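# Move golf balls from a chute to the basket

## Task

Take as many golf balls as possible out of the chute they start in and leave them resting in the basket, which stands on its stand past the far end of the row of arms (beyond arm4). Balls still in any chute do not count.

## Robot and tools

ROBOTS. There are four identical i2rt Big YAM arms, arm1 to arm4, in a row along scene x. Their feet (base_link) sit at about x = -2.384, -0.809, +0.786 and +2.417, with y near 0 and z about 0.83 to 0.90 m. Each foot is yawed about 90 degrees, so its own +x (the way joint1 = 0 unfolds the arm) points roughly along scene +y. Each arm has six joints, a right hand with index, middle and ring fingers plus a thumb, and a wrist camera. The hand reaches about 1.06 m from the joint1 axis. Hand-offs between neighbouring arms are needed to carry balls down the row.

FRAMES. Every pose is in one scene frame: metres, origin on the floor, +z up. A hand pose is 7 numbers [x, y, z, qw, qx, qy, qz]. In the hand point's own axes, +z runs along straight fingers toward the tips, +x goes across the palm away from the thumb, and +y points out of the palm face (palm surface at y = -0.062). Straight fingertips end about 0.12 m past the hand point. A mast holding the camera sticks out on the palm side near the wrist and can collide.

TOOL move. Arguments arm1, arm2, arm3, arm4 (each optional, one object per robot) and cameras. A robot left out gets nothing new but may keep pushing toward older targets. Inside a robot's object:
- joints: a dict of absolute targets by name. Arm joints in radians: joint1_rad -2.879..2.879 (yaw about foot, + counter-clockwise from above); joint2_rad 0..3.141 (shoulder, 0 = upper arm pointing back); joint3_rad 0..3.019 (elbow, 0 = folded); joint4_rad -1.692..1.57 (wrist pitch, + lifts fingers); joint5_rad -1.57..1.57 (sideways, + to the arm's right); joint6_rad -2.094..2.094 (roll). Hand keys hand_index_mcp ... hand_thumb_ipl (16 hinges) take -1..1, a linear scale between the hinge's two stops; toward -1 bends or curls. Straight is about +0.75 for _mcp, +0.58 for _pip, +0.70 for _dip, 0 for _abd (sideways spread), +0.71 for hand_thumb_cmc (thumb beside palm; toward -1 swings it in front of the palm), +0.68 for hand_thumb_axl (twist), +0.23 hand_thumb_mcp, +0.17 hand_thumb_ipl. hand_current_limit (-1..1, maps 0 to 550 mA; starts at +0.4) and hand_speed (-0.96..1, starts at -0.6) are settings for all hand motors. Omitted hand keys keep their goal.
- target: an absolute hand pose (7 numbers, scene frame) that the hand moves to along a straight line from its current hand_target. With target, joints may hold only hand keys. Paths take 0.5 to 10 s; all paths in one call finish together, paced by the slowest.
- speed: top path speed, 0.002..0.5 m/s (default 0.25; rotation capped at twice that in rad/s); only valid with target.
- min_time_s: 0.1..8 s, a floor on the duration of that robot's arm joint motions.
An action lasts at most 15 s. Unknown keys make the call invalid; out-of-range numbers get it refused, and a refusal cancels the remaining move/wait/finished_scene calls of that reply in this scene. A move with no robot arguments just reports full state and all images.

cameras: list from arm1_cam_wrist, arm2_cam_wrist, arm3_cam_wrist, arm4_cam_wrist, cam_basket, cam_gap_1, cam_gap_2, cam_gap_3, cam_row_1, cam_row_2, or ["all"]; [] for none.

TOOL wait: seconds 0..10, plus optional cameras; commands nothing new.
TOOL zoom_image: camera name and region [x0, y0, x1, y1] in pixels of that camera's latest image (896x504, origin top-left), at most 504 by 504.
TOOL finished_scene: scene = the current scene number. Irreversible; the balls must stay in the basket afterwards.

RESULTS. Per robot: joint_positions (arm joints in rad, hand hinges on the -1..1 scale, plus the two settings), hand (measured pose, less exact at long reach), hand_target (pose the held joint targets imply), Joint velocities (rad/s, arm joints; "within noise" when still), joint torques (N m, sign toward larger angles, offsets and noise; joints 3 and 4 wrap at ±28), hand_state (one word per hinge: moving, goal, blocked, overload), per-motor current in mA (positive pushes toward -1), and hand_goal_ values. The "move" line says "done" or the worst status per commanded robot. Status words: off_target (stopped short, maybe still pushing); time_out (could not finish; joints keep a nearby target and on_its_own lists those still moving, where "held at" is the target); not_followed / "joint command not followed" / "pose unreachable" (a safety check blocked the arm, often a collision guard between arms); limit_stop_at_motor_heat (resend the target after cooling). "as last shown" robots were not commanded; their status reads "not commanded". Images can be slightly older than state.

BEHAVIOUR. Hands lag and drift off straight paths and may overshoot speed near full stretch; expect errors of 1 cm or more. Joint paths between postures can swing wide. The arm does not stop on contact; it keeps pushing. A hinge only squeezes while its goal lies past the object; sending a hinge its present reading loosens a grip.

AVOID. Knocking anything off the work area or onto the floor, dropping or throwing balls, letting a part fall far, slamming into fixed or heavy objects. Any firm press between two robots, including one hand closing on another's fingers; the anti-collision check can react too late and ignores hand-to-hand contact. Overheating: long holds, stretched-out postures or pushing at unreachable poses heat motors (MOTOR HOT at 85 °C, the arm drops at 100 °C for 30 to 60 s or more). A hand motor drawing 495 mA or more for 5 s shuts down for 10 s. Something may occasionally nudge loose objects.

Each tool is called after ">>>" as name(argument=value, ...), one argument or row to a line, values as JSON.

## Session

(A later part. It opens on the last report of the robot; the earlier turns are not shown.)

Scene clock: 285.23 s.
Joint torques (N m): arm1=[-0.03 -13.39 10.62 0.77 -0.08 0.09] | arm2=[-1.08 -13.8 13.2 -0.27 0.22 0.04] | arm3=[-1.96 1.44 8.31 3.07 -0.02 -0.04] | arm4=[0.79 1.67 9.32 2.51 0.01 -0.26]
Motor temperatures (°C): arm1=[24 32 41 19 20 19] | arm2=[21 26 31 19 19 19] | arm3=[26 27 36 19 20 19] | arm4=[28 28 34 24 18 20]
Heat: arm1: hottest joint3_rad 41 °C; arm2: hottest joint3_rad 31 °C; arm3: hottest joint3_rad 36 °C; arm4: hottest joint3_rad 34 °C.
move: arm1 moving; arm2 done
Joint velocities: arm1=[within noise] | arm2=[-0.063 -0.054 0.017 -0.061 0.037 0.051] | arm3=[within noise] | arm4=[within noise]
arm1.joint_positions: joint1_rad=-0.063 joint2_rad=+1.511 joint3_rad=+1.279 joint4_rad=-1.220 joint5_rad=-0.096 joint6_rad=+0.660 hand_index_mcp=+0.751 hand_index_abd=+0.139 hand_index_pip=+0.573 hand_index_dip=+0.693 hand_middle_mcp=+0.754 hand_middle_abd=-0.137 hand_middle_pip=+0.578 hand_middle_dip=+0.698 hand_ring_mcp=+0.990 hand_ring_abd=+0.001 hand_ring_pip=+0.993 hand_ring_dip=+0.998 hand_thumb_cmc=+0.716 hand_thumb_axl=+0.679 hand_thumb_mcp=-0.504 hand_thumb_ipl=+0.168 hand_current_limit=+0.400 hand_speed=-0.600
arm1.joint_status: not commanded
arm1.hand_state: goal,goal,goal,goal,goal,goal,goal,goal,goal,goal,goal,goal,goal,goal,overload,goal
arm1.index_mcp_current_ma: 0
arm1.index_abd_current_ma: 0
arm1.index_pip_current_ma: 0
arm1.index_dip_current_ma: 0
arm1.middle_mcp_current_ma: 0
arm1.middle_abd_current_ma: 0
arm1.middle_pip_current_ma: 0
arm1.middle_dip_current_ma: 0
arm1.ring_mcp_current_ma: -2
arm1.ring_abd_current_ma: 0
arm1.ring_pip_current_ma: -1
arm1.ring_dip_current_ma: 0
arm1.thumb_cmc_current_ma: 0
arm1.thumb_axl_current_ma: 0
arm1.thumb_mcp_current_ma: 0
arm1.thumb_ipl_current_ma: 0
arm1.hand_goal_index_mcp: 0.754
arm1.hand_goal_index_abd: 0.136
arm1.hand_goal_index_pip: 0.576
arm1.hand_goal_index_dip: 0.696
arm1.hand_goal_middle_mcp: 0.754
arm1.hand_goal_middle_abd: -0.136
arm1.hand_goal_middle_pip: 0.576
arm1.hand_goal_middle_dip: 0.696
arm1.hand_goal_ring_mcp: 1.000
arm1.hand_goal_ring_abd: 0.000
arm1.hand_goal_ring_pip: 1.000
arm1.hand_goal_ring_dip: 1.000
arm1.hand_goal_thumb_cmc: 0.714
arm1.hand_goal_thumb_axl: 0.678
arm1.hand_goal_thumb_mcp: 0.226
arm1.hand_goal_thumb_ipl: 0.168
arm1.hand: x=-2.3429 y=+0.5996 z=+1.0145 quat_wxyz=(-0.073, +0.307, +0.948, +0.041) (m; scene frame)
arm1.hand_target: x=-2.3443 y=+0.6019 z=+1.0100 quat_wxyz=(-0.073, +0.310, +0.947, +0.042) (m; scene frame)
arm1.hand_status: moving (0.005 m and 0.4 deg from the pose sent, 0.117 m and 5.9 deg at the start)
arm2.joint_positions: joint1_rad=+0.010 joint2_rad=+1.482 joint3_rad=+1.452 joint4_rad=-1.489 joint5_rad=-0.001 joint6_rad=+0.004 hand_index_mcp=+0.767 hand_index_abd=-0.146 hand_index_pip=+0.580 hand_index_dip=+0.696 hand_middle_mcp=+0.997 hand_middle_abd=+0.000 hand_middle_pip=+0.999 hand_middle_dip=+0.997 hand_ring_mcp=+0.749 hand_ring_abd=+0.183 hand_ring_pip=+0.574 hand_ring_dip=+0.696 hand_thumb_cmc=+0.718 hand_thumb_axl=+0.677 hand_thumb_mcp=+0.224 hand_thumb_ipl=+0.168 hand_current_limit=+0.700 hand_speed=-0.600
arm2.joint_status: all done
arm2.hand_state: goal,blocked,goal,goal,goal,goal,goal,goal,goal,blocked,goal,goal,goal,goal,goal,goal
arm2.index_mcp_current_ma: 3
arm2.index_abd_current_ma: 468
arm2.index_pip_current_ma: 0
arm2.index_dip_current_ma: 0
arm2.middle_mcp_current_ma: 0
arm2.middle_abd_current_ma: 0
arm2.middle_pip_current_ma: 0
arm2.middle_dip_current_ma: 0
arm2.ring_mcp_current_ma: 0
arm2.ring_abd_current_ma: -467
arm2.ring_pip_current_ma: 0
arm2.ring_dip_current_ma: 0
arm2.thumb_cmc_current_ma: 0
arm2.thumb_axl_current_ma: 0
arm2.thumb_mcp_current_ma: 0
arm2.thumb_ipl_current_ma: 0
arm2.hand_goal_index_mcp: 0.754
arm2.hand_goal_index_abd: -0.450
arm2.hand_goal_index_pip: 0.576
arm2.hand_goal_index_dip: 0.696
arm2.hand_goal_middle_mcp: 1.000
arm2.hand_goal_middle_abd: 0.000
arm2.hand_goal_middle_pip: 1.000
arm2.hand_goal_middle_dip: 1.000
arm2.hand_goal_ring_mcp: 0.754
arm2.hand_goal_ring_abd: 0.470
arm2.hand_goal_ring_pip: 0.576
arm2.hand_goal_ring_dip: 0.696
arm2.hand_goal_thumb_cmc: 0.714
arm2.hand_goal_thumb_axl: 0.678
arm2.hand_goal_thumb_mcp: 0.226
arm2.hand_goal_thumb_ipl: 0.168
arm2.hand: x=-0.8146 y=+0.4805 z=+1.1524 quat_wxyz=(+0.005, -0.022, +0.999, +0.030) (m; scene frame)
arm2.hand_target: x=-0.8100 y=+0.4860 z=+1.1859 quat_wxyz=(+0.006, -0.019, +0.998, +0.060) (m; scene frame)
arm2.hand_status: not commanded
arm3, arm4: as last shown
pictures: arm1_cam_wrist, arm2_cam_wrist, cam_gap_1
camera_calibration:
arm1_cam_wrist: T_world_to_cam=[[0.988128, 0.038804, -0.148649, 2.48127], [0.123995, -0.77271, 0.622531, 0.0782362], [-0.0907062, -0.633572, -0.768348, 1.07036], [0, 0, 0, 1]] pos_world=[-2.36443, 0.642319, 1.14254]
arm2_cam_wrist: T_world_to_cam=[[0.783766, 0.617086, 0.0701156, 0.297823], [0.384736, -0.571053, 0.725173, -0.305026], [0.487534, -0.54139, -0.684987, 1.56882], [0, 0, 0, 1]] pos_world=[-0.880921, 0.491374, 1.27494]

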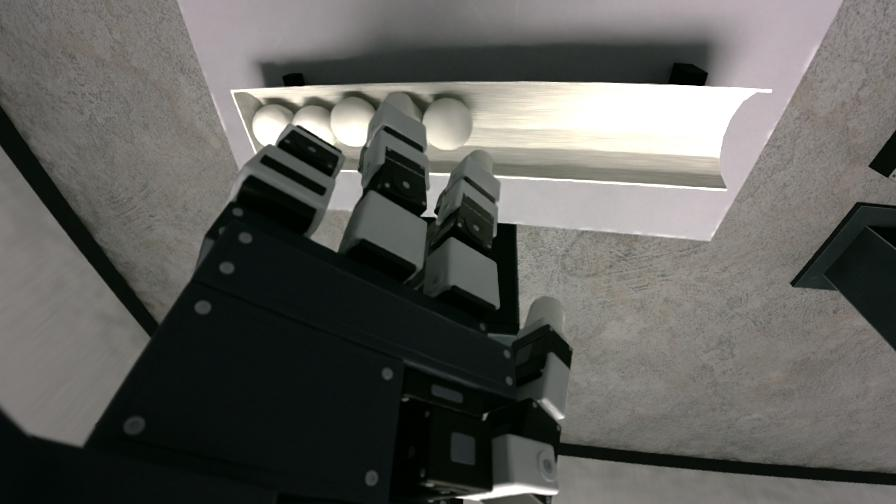

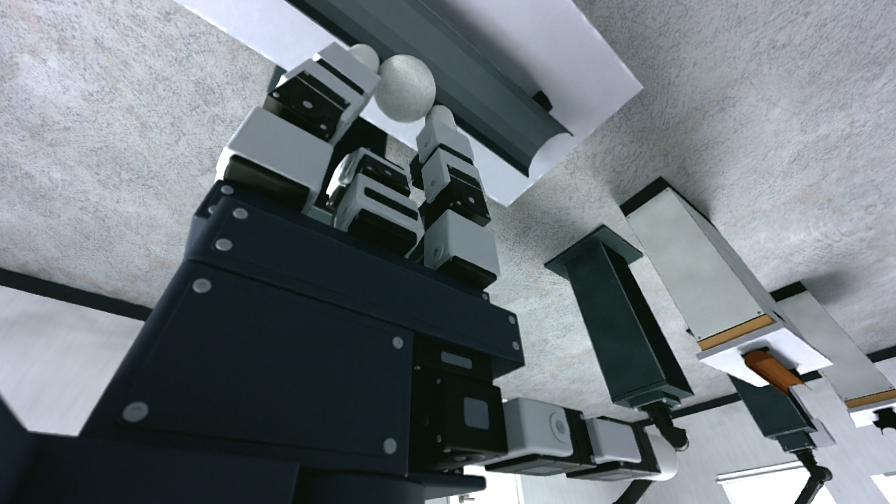

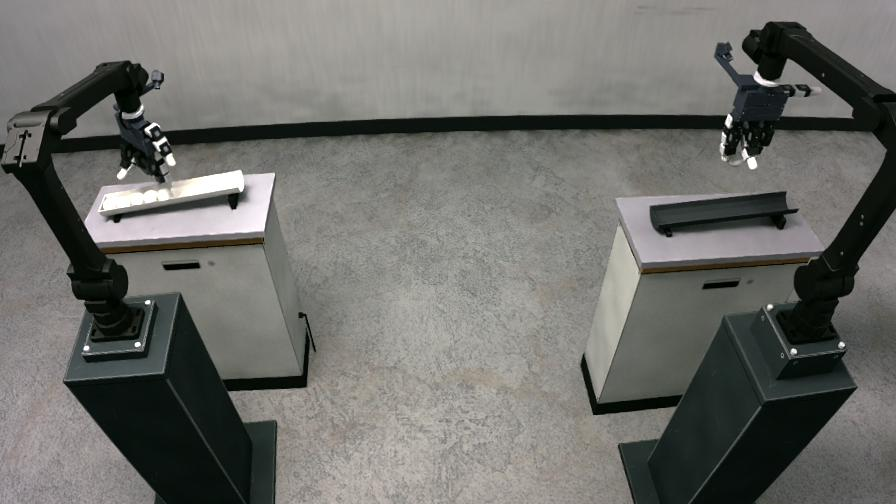

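>>> move(
  arm1={"target": [-2.3473, 0.5955, 0.985, -0.0731, 0.3101, 0.9468, 0.0425], "speed": 0.06},
  arm2={"joints": {"joint1_rad": -1.5, "joint2_rad": 1.75, "joint3_rad": 1.9, "joint4_rad": -1.6, "joint5_rad": 0.0, "joint6_rad": 1.53}, "min_time_s": 7},
  arm3={"joints": {"joint1_rad": 1.53, "joint5_rad": 0.0, "joint6_rad": 0.0, "hand_middle_mcp": 1.0, "hand_middle_pip": 1.0, "hand_middle_dip": 1.0}, "min_time_s": 5},
)

>>> move(
  arm1={"target": [-2.3468, 0.5946, 0.963, -0.0731, 0.3101, 0.9468, 0.0425], "speed": 0.04},
  arm3={"target": [0.15, -0.0275, 1.06, -0.5, -0.5, 0.5, 0.5], "speed": 0.2},
  cameras=["arm1_cam_wrist", "cam_gap_1", "cam_gap_2"],
)

>>> zoom_image(
  camera="arm1_cam_wrist",
  region=[300, 0, 600, 200],
)

Scene clock: 295.80 s.
Joint torques (N m): arm1=[0.26 -12.98 10.36 0.81 -0.04 0.09] | arm2=[0.09 -15.09 13.45 -0.53 0.15 0.22] | arm3=[-1.08 1.44 8.32 3.1 0.08 -0.12] | arm4=[0.79 1.61 9.33 2.52 0.01 -0.26]
Motor temperatures (°C): arm1=[24 31 40 19 20 19] | arm2=[21 27 33 19 19 19] | arm3=[26 27 36 19 20 19] | arm4=[27 28 34 24 18 20]
Heat: arm1: hottest joint3_rad 40 °C; arm2: hottest joint3_rad 33 °C; arm3: hottest joint3_rad 36 °C; arm4: hottest joint3_rad 34 °C.
move: arm1 moving; arm2 done; arm3 done
Joint velocities: arm1=[within noise] | arm2=[-0.073 0.005 -0.002 0.002 0.051 0.11] | arm3=[within noise] | arm4=[within noise]
arm1.joint_positions: joint1_rad=-0.059 joint2_rad=+1.511 joint3_rad=+1.214 joint4_rad=-1.152 joint5_rad=-0.096 joint6_rad=+0.666 hand_index_mcp=+0.751 hand_index_abd=+0.139 hand_index_pip=+0.573 hand_index_dip=+0.693 hand_middle_mcp=+0.754 hand_middle_abd=-0.137 hand_middle_pip=+0.578 hand_middle_dip=+0.698 hand_ring_mcp=+0.990 hand_ring_abd=+0.001 hand_ring_pip=+0.993 hand_ring_dip=+0.998 hand_thumb_cmc=+0.716 hand_thumb_axl=+0.679 hand_thumb_mcp=-0.504 hand_thumb_ipl=+0.168 hand_current_limit=+0.400 hand_speed=-0.600
arm1.joint_status: not commanded
arm1.hand_state: goal,goal,goal,goal,goal,goal,goal,goal,goal,goal,goal,goal,goal,goal,overload,goal
arm1.index_mcp_current_ma: 0
arm1.index_abd_current_ma: 0
arm1.index_pip_current_ma: 0
arm1.index_dip_current_ma: 0
arm1.middle_mcp_current_ma: 0
arm1.middle_abd_current_ma: 0
arm1.middle_pip_current_ma: 0
arm1.middle_dip_current_ma: 0
arm1.ring_mcp_current_ma: -2
arm1.ring_abd_current_ma: 0
arm1.ring_pip_current_ma: -1
arm1.ring_dip_current_ma: 0
arm1.thumb_cmc_current_ma: 0
arm1.thumb_axl_current_ma: 0
arm1.thumb_mcp_current_ma: 0
arm1.thumb_ipl_current_ma: 0
arm1.hand_goal_index_mcp: 0.754
arm1.hand_goal_index_abd: 0.136
arm1.hand_goal_index_pip: 0.576
arm1.hand_goal_index_dip: 0.696
arm1.hand_goal_middle_mcp: 0.754
arm1.hand_goal_middle_abd: -0.136
arm1.hand_goal_middle_pip: 0.576
arm1.hand_goal_middle_dip: 0.696
arm1.hand_goal_ring_mcp: 1.000
arm1.hand_goal_ring_abd: 0.000
arm1.hand_goal_ring_pip: 1.000
arm1.hand_goal_ring_dip: 1.000
arm1.hand_goal_thumb_cmc: 0.714
arm1.hand_goal_thumb_axl: 0.678
arm1.hand_goal_thumb_mcp: 0.226
arm1.hand_goal_thumb_ipl: 0.168
arm1.hand: x=-2.3445 y=+0.5935 z=+0.9904 quat_wxyz=(-0.073, +0.308, +0.948, +0.042) (m; scene frame)
arm1.hand_target: x=-2.3472 y=+0.5954 z=+0.9850 quat_wxyz=(-0.073, +0.310, +0.947, +0.042) (m; scene frame)
arm1.hand_status: moving (0.006 m and 0.2 deg from the pose sent, 0.030 m and 0.4 deg at the start)
arm2.joint_positions: joint1_rad=-1.492 joint2_rad=+1.735 joint3_rad=+1.851 joint4_rad=-1.590 joint5_rad=-0.001 joint6_rad=+1.510 hand_index_mcp=+0.766 hand_index_abd=-0.146 hand_index_pip=+0.580 hand_index_dip=+0.696 hand_middle_mcp=+0.997 hand_middle_abd=+0.000 hand_middle_pip=+0.999 hand_middle_dip=+0.997 hand_ring_mcp=+0.748 hand_ring_abd=+0.183 hand_ring_pip=+0.573 hand_ring_dip=+0.696 hand_thumb_cmc=+0.716 hand_thumb_axl=+0.677 hand_thumb_mcp=+0.224 hand_thumb_ipl=+0.168 hand_current_limit=+0.700 hand_speed=-0.600
arm2.joint_status: all done
arm2.hand_state: goal,blocked,goal,goal,goal,goal,goal,goal,goal,blocked,goal,goal,goal,goal,goal,goal
arm2.index_mcp_current_ma: 2
arm2.index_abd_current_ma: 468
arm2.index_pip_current_ma: 0
arm2.index_dip_current_ma: 0
arm2.middle_mcp_current_ma: 0
arm2.middle_abd_current_ma: 0
arm2.middle_pip_current_ma: 0
arm2.middle_dip_current_ma: 0
arm2.ring_mcp_current_ma: -1
arm2.ring_abd_current_ma: -467
arm2.ring_pip_current_ma: 0
arm2.ring_dip_current_ma: 0
arm2.thumb_cmc_current_ma: 0
arm2.thumb_axl_current_ma: 0
arm2.thumb_mcp_current_ma: 0
arm2.thumb_ipl_current_ma: 0
arm2.hand_goal_index_mcp: 0.754
arm2.hand_goal_index_abd: -0.450
arm2.hand_goal_index_pip: 0.576
arm2.hand_goal_index_dip: 0.696
arm2.hand_goal_middle_mcp: 1.000
arm2.hand_goal_middle_abd: 0.000
arm2.hand_goal_middle_pip: 1.000
arm2.hand_goal_middle_dip: 1.000
arm2.hand_goal_ring_mcp: 0.754
arm2.hand_goal_ring_abd: 0.470
arm2.hand_goal_ring_pip: 0.576
arm2.hand_goal_ring_dip: 0.696
arm2.hand_goal_thumb_cmc: 0.714
arm2.hand_goal_thumb_axl: 0.678
arm2.hand_goal_thumb_mcp: 0.226
arm2.hand_goal_thumb_ipl: 0.168
arm2.hand: x=-0.2695 y=-0.0789 z=+1.1842 quat_wxyz=(-0.005, +0.995, +0.088, +0.055) (m; scene frame)
arm2.hand_target: x=-0.2620 y=-0.0822 z=+1.1952 quat_wxyz=(-0.006, +0.995, +0.074, +0.067) (m; scene frame)
arm2.hand_status: not commanded
arm3.joint_positions: joint1_rad=+1.518 joint2_rad=+0.633 joint3_rad=+1.453 joint4_rad=-1.216 joint5_rad=-0.002 joint6_rad=+0.012 hand_index_mcp=+0.760 hand_index_abd=+0.001 hand_index_pip=+0.577 hand_index_dip=+0.696 hand_middle_mcp=+1.000 hand_middle_abd=+0.001 hand_middle_pip=+0.998 hand_middle_dip=+0.997 hand_ring_mcp=+0.760 hand_ring_abd=+0.001 hand_ring_pip=+0.577 hand_ring_dip=+0.696 hand_thumb_cmc=+0.721 hand_thumb_axl=+0.677 hand_thumb_mcp=+0.226 hand_thumb_ipl=+0.168 hand_current_limit=+0.400 hand_speed=-0.600
arm3.joint_status: all done
arm3.hand_state: goal,goal,goal,goal,goal,goal,goal,goal,goal,goal,goal,goal,goal,goal,goal,goal
arm3.index_mcp_current_ma: 13
arm3.index_abd_current_ma: 1
arm3.index_pip_current_ma: 1
arm3.index_dip_current_ma: 0
arm3.middle_mcp_current_ma: 0
arm3.middle_abd_current_ma: 1
arm3.middle_pip_current_ma: -3
arm3.middle_dip_current_ma: -6
arm3.ring_mcp_current_ma: 13
arm3.ring_abd_current_ma: 1
arm3.ring_pip_current_ma: 1
arm3.ring_dip_current_ma: 0
arm3.thumb_cmc_current_ma: 15
arm3.thumb_axl_current_ma: -1
arm3.thumb_mcp_current_ma: 0
arm3.thumb_ipl_current_ma: 0
arm3.hand_goal_index_mcp: 0.754
arm3.hand_goal_index_abd: 0.000
arm3.hand_goal_index_pip: 0.576
arm3.hand_goal_index_dip: 0.696
arm3.hand_goal_middle_mcp: 1.000
arm3.hand_goal_middle_abd: 0.000
arm3.hand_goal_middle_pip: 1.000
arm3.hand_goal_middle_dip: 1.000
arm3.hand_goal_ring_mcp: 0.754
arm3.hand_goal_ring_abd: 0.000
arm3.hand_goal_ring_pip: 0.576
arm3.hand_goal_ring_dip: 0.696
arm3.hand_goal_thumb_cmc: 0.714
arm3.hand_goal_thumb_axl: 0.678
arm3.hand_goal_thumb_mcp: 0.226
arm3.hand_goal_thumb_ipl: 0.168
arm3.hand: x=+0.5120 y=-0.0668 z=+1.5018 quat_wxyz=(-0.388, -0.577, +0.598, +0.399) (m; scene frame)
arm3.hand_target: x=+0.5174 y=-0.0709 z=+1.5165 quat_wxyz=(-0.396, -0.578, +0.585, +0.409) (m; scene frame)
arm3.hand_status: not commanded
arm4: as last shown
pictures: none

Scene clock: 299.43 s.
Joint torques (N m): arm1=[0.26 -12.57 10 0.88 -0.04 0.07] | arm2=[0.09 -14.74 13.5 -0.32 0.15 0.16] | arm3=[-3.19 -13.63 7.56 3.93 -0.09 0.05] | arm4=[0.79 1.55 9.35 2.54 0.01 -0.25]
Motor temperatures (°C): arm1=[24 31 40 19 20 19] | arm2=[21 26 33 18 19 19] | arm3=[26 27 36 19 20 19] | arm4=[27 28 34 24 18 20]
Heat: arm1: hottest joint3_rad 40 °C; arm2: hottest joint3_rad 33 °C; arm3: hottest joint3_rad 36 °C; arm4: hottest joint3_rad 34 °C.
move: arm1 done; arm3 off_target
Joint velocities: within noise
arm1.joint_positions: joint1_rad=-0.059 joint2_rad=+1.521 joint3_rad=+1.174 joint4_rad=-1.095 joint5_rad=-0.096 joint6_rad=+0.666 hand_index_mcp=+0.751 hand_index_abd=+0.139 hand_index_pip=+0.573 hand_index_dip=+0.693 hand_middle_mcp=+0.754 hand_middle_abd=-0.137 hand_middle_pip=+0.578 hand_middle_dip=+0.698 hand_ring_mcp=+0.990 hand_ring_abd=+0.001 hand_ring_pip=+0.993 hand_ring_dip=+0.998 hand_thumb_cmc=+0.716 hand_thumb_axl=+0.679 hand_thumb_mcp=-0.504 hand_thumb_ipl=+0.168 hand_current_limit=+0.400 hand_speed=-0.600
arm1.joint_status: not commanded
arm1.hand_state: goal,goal,goal,goal,goal,goal,goal,goal,goal,goal,goal,goal,goal,goal,overload,goal
arm1.index_mcp_current_ma: 0
arm1.index_abd_current_ma: 0
arm1.index_pip_current_ma: 0
arm1.index_dip_current_ma: 0
arm1.middle_mcp_current_ma: 0
arm1.middle_abd_current_ma: 0
arm1.middle_pip_current_ma: 0
arm1.middle_dip_current_ma: 0
arm1.ring_mcp_current_ma: -2
arm1.ring_abd_current_ma: 0
arm1.ring_pip_current_ma: -1
arm1.ring_dip_current_ma: 0
arm1.thumb_cmc_current_ma: 0
arm1.thumb_axl_current_ma: 0
arm1.thumb_mcp_current_ma: 0
arm1.thumb_ipl_current_ma: 0
arm1.hand_goal_index_mcp: 0.754
arm1.hand_goal_index_abd: 0.136
arm1.hand_goal_index_pip: 0.576
arm1.hand_goal_index_dip: 0.696
arm1.hand_goal_middle_mcp: 0.754
arm1.hand_goal_middle_abd: -0.136
arm1.hand_goal_middle_pip: 0.576
arm1.hand_goal_middle_dip: 0.696
arm1.hand_goal_ring_mcp: 1.000
arm1.hand_goal_ring_abd: 0.000
arm1.hand_goal_ring_pip: 1.000
arm1.hand_goal_ring_dip: 1.000
arm1.hand_goal_thumb_cmc: 0.714
arm1.hand_goal_thumb_axl: 0.678
arm1.hand_goal_thumb_mcp: 0.226
arm1.hand_goal_thumb_ipl: 0.168
arm1.hand: x=-2.3447 y=+0.5933 z=+0.9726 quat_wxyz=(-0.075, +0.308, +0.947, +0.045) (m; scene frame)
arm1.hand_target: x=-2.3467 y=+0.5944 z=+0.9632 quat_wxyz=(-0.073, +0.310, +0.947, +0.043) (m; scene frame)
arm1.hand_status: done (0.010 m and 0.4 deg from the pose sent, 0.028 m and 0.2 deg at the start)
arm2, arm4: as last shown
arm2.joint_positions: joint1_rad=-1.494 joint2_rad=+1.735 joint3_rad=+1.851 joint4_rad=-1.590 joint5_rad=-0.001 joint6_rad=+1.523 hand_index_mcp=+0.766 hand_index_abd=-0.146 hand_index_pip=+0.580 hand_index_dip=+0.696 hand_middle_mcp=+0.997 hand_middle_abd=+0.000 hand_middle_pip=+0.999 hand_middle_dip=+0.997 hand_ring_mcp=+0.748 hand_ring_abd=+0.183 hand_ring_pip=+0.573 hand_ring_dip=+0.696 hand_thumb_cmc=+0.716 hand_thumb_axl=+0.677 hand_thumb_mcp=+0.224 hand_thumb_ipl=+0.168 hand_current_limit=+0.700 hand_speed=-0.600
arm2.index_abd_current_ma: 467
arm2.hand: x=-0.2706 y=-0.0799 z=+1.1842 quat_wxyz=(-0.006, +0.995, +0.081, +0.055) (m; scene frame)
arm2.hand_target: x=-0.2619 y=-0.0822 z=+1.1954 quat_wxyz=(-0.006, +0.995, +0.075, +0.067) (m; scene frame)
arm3.joint_positions: joint1_rad=+1.469 joint2_rad=+1.878 joint3_rad=+0.791 joint4_rad=+1.011 joint5_rad=-0.092 joint6_rad=+0.000 hand_index_mcp=+0.763 hand_index_abd=+0.001 hand_index_pip=+0.577 hand_index_dip=+0.696 hand_middle_mcp=+1.000 hand_middle_abd=+0.001 hand_middle_pip=+0.999 hand_middle_dip=+0.997 hand_ring_mcp=+0.763 hand_ring_abd=+0.001 hand_ring_pip=+0.577 hand_ring_dip=+0.696 hand_thumb_cmc=+0.722 hand_thumb_axl=+0.677 hand_thumb_mcp=+0.226 hand_thumb_ipl=+0.168 hand_current_limit=+0.400 hand_speed=-0.600
arm3.joint_status: not commanded
arm3.hand_state: goal,goal,goal,goal,goal,goal,goal,goal,goal,goal,goal,goal,goal,goal,goal,goal
arm3.index_mcp_current_ma: 22
arm3.index_abd_current_ma: 1
arm3.index_pip_current_ma: 1
arm3.index_dip_current_ma: 0
arm3.middle_mcp_current_ma: 0
arm3.middle_abd_current_ma: 1
arm3.middle_pip_current_ma: -2
arm3.middle_dip_current_ma: -5
arm3.ring_mcp_current_ma: 22
arm3.ring_abd_current_ma: 1
arm3.ring_pip_current_ma: 1
arm3.ring_dip_current_ma: 0
arm3.thumb_cmc_current_ma: 19
arm3.thumb_axl_current_ma: -1
arm3.thumb_mcp_current_ma: 0
arm3.thumb_ipl_current_ma: 0
arm3.hand_goal_index_mcp: 0.754
arm3.hand_goal_index_abd: 0.000
arm3.hand_goal_index_pip: 0.576
arm3.hand_goal_index_dip: 0.696
arm3.hand_goal_middle_mcp: 1.000
arm3.hand_goal_middle_abd: 0.000
arm3.hand_goal_middle_pip: 1.000
arm3.hand_goal_middle_dip: 1.000
arm3.hand_goal_ring_mcp: 0.754
arm3.hand_goal_ring_abd: 0.000
arm3.hand_goal_ring_pip: 0.576
arm3.hand_goal_ring_dip: 0.696
arm3.hand_goal_thumb_cmc: 0.714
arm3.hand_goal_thumb_axl: 0.678
arm3.hand_goal_thumb_mcp: 0.226
arm3.hand_goal_thumb_ipl: 0.168
arm3.hand: x=+0.1558 y=-0.0375 z=+1.0317 quat_wxyz=(-0.485, -0.521, +0.513, +0.480) (m; scene frame)
arm3.hand_target: x=+0.1513 y=-0.0278 z=+1.0598 quat_wxyz=(-0.500, -0.500, +0.500, +0.500) (m; scene frame)
arm3.hand_status: off_target (0.031 m and 4.1 deg from the pose sent, 0.573 m and 22.4 deg at the start)
pictures: arm1_cam_wrist, cam_gap_1, cam_gap_2
camera_calibration:
arm1_cam_wrist: T_world_to_cam=[[0.988079, 0.0371351, -0.149403, 2.47865], [0.122297, -0.778799, 0.615236, 0.10643], [-0.0935079, -0.626173, -0.774056, 1.0286], [0, 0, 0, 1]] pos_world=[-2.36593, 0.634925, 1.10103]

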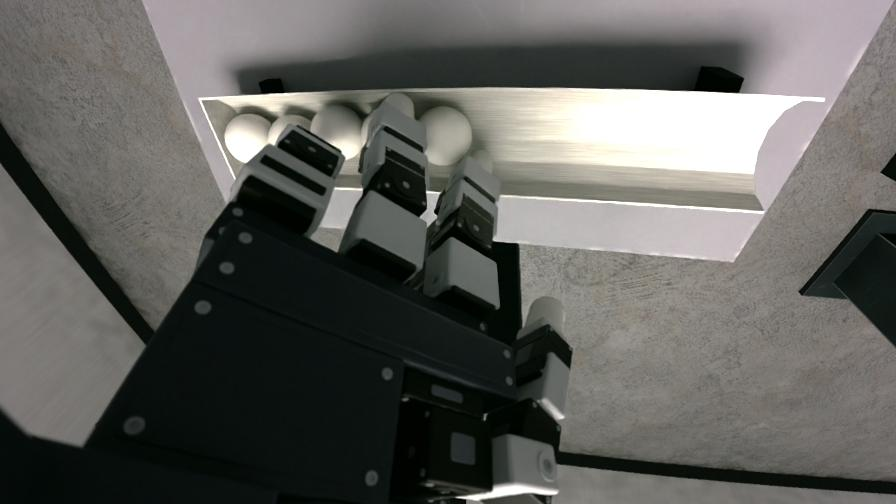

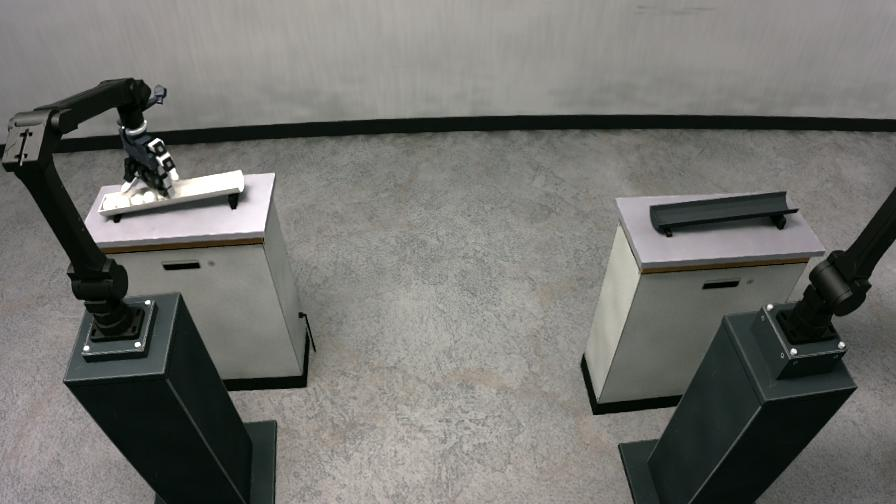

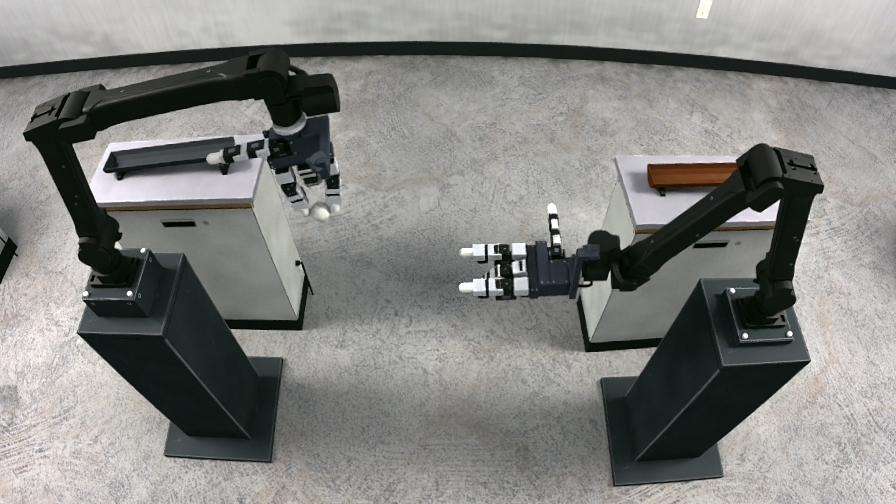

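Scaled by 1.680 from the camera's 896x504 image, which has a finer 1280x720 frame.

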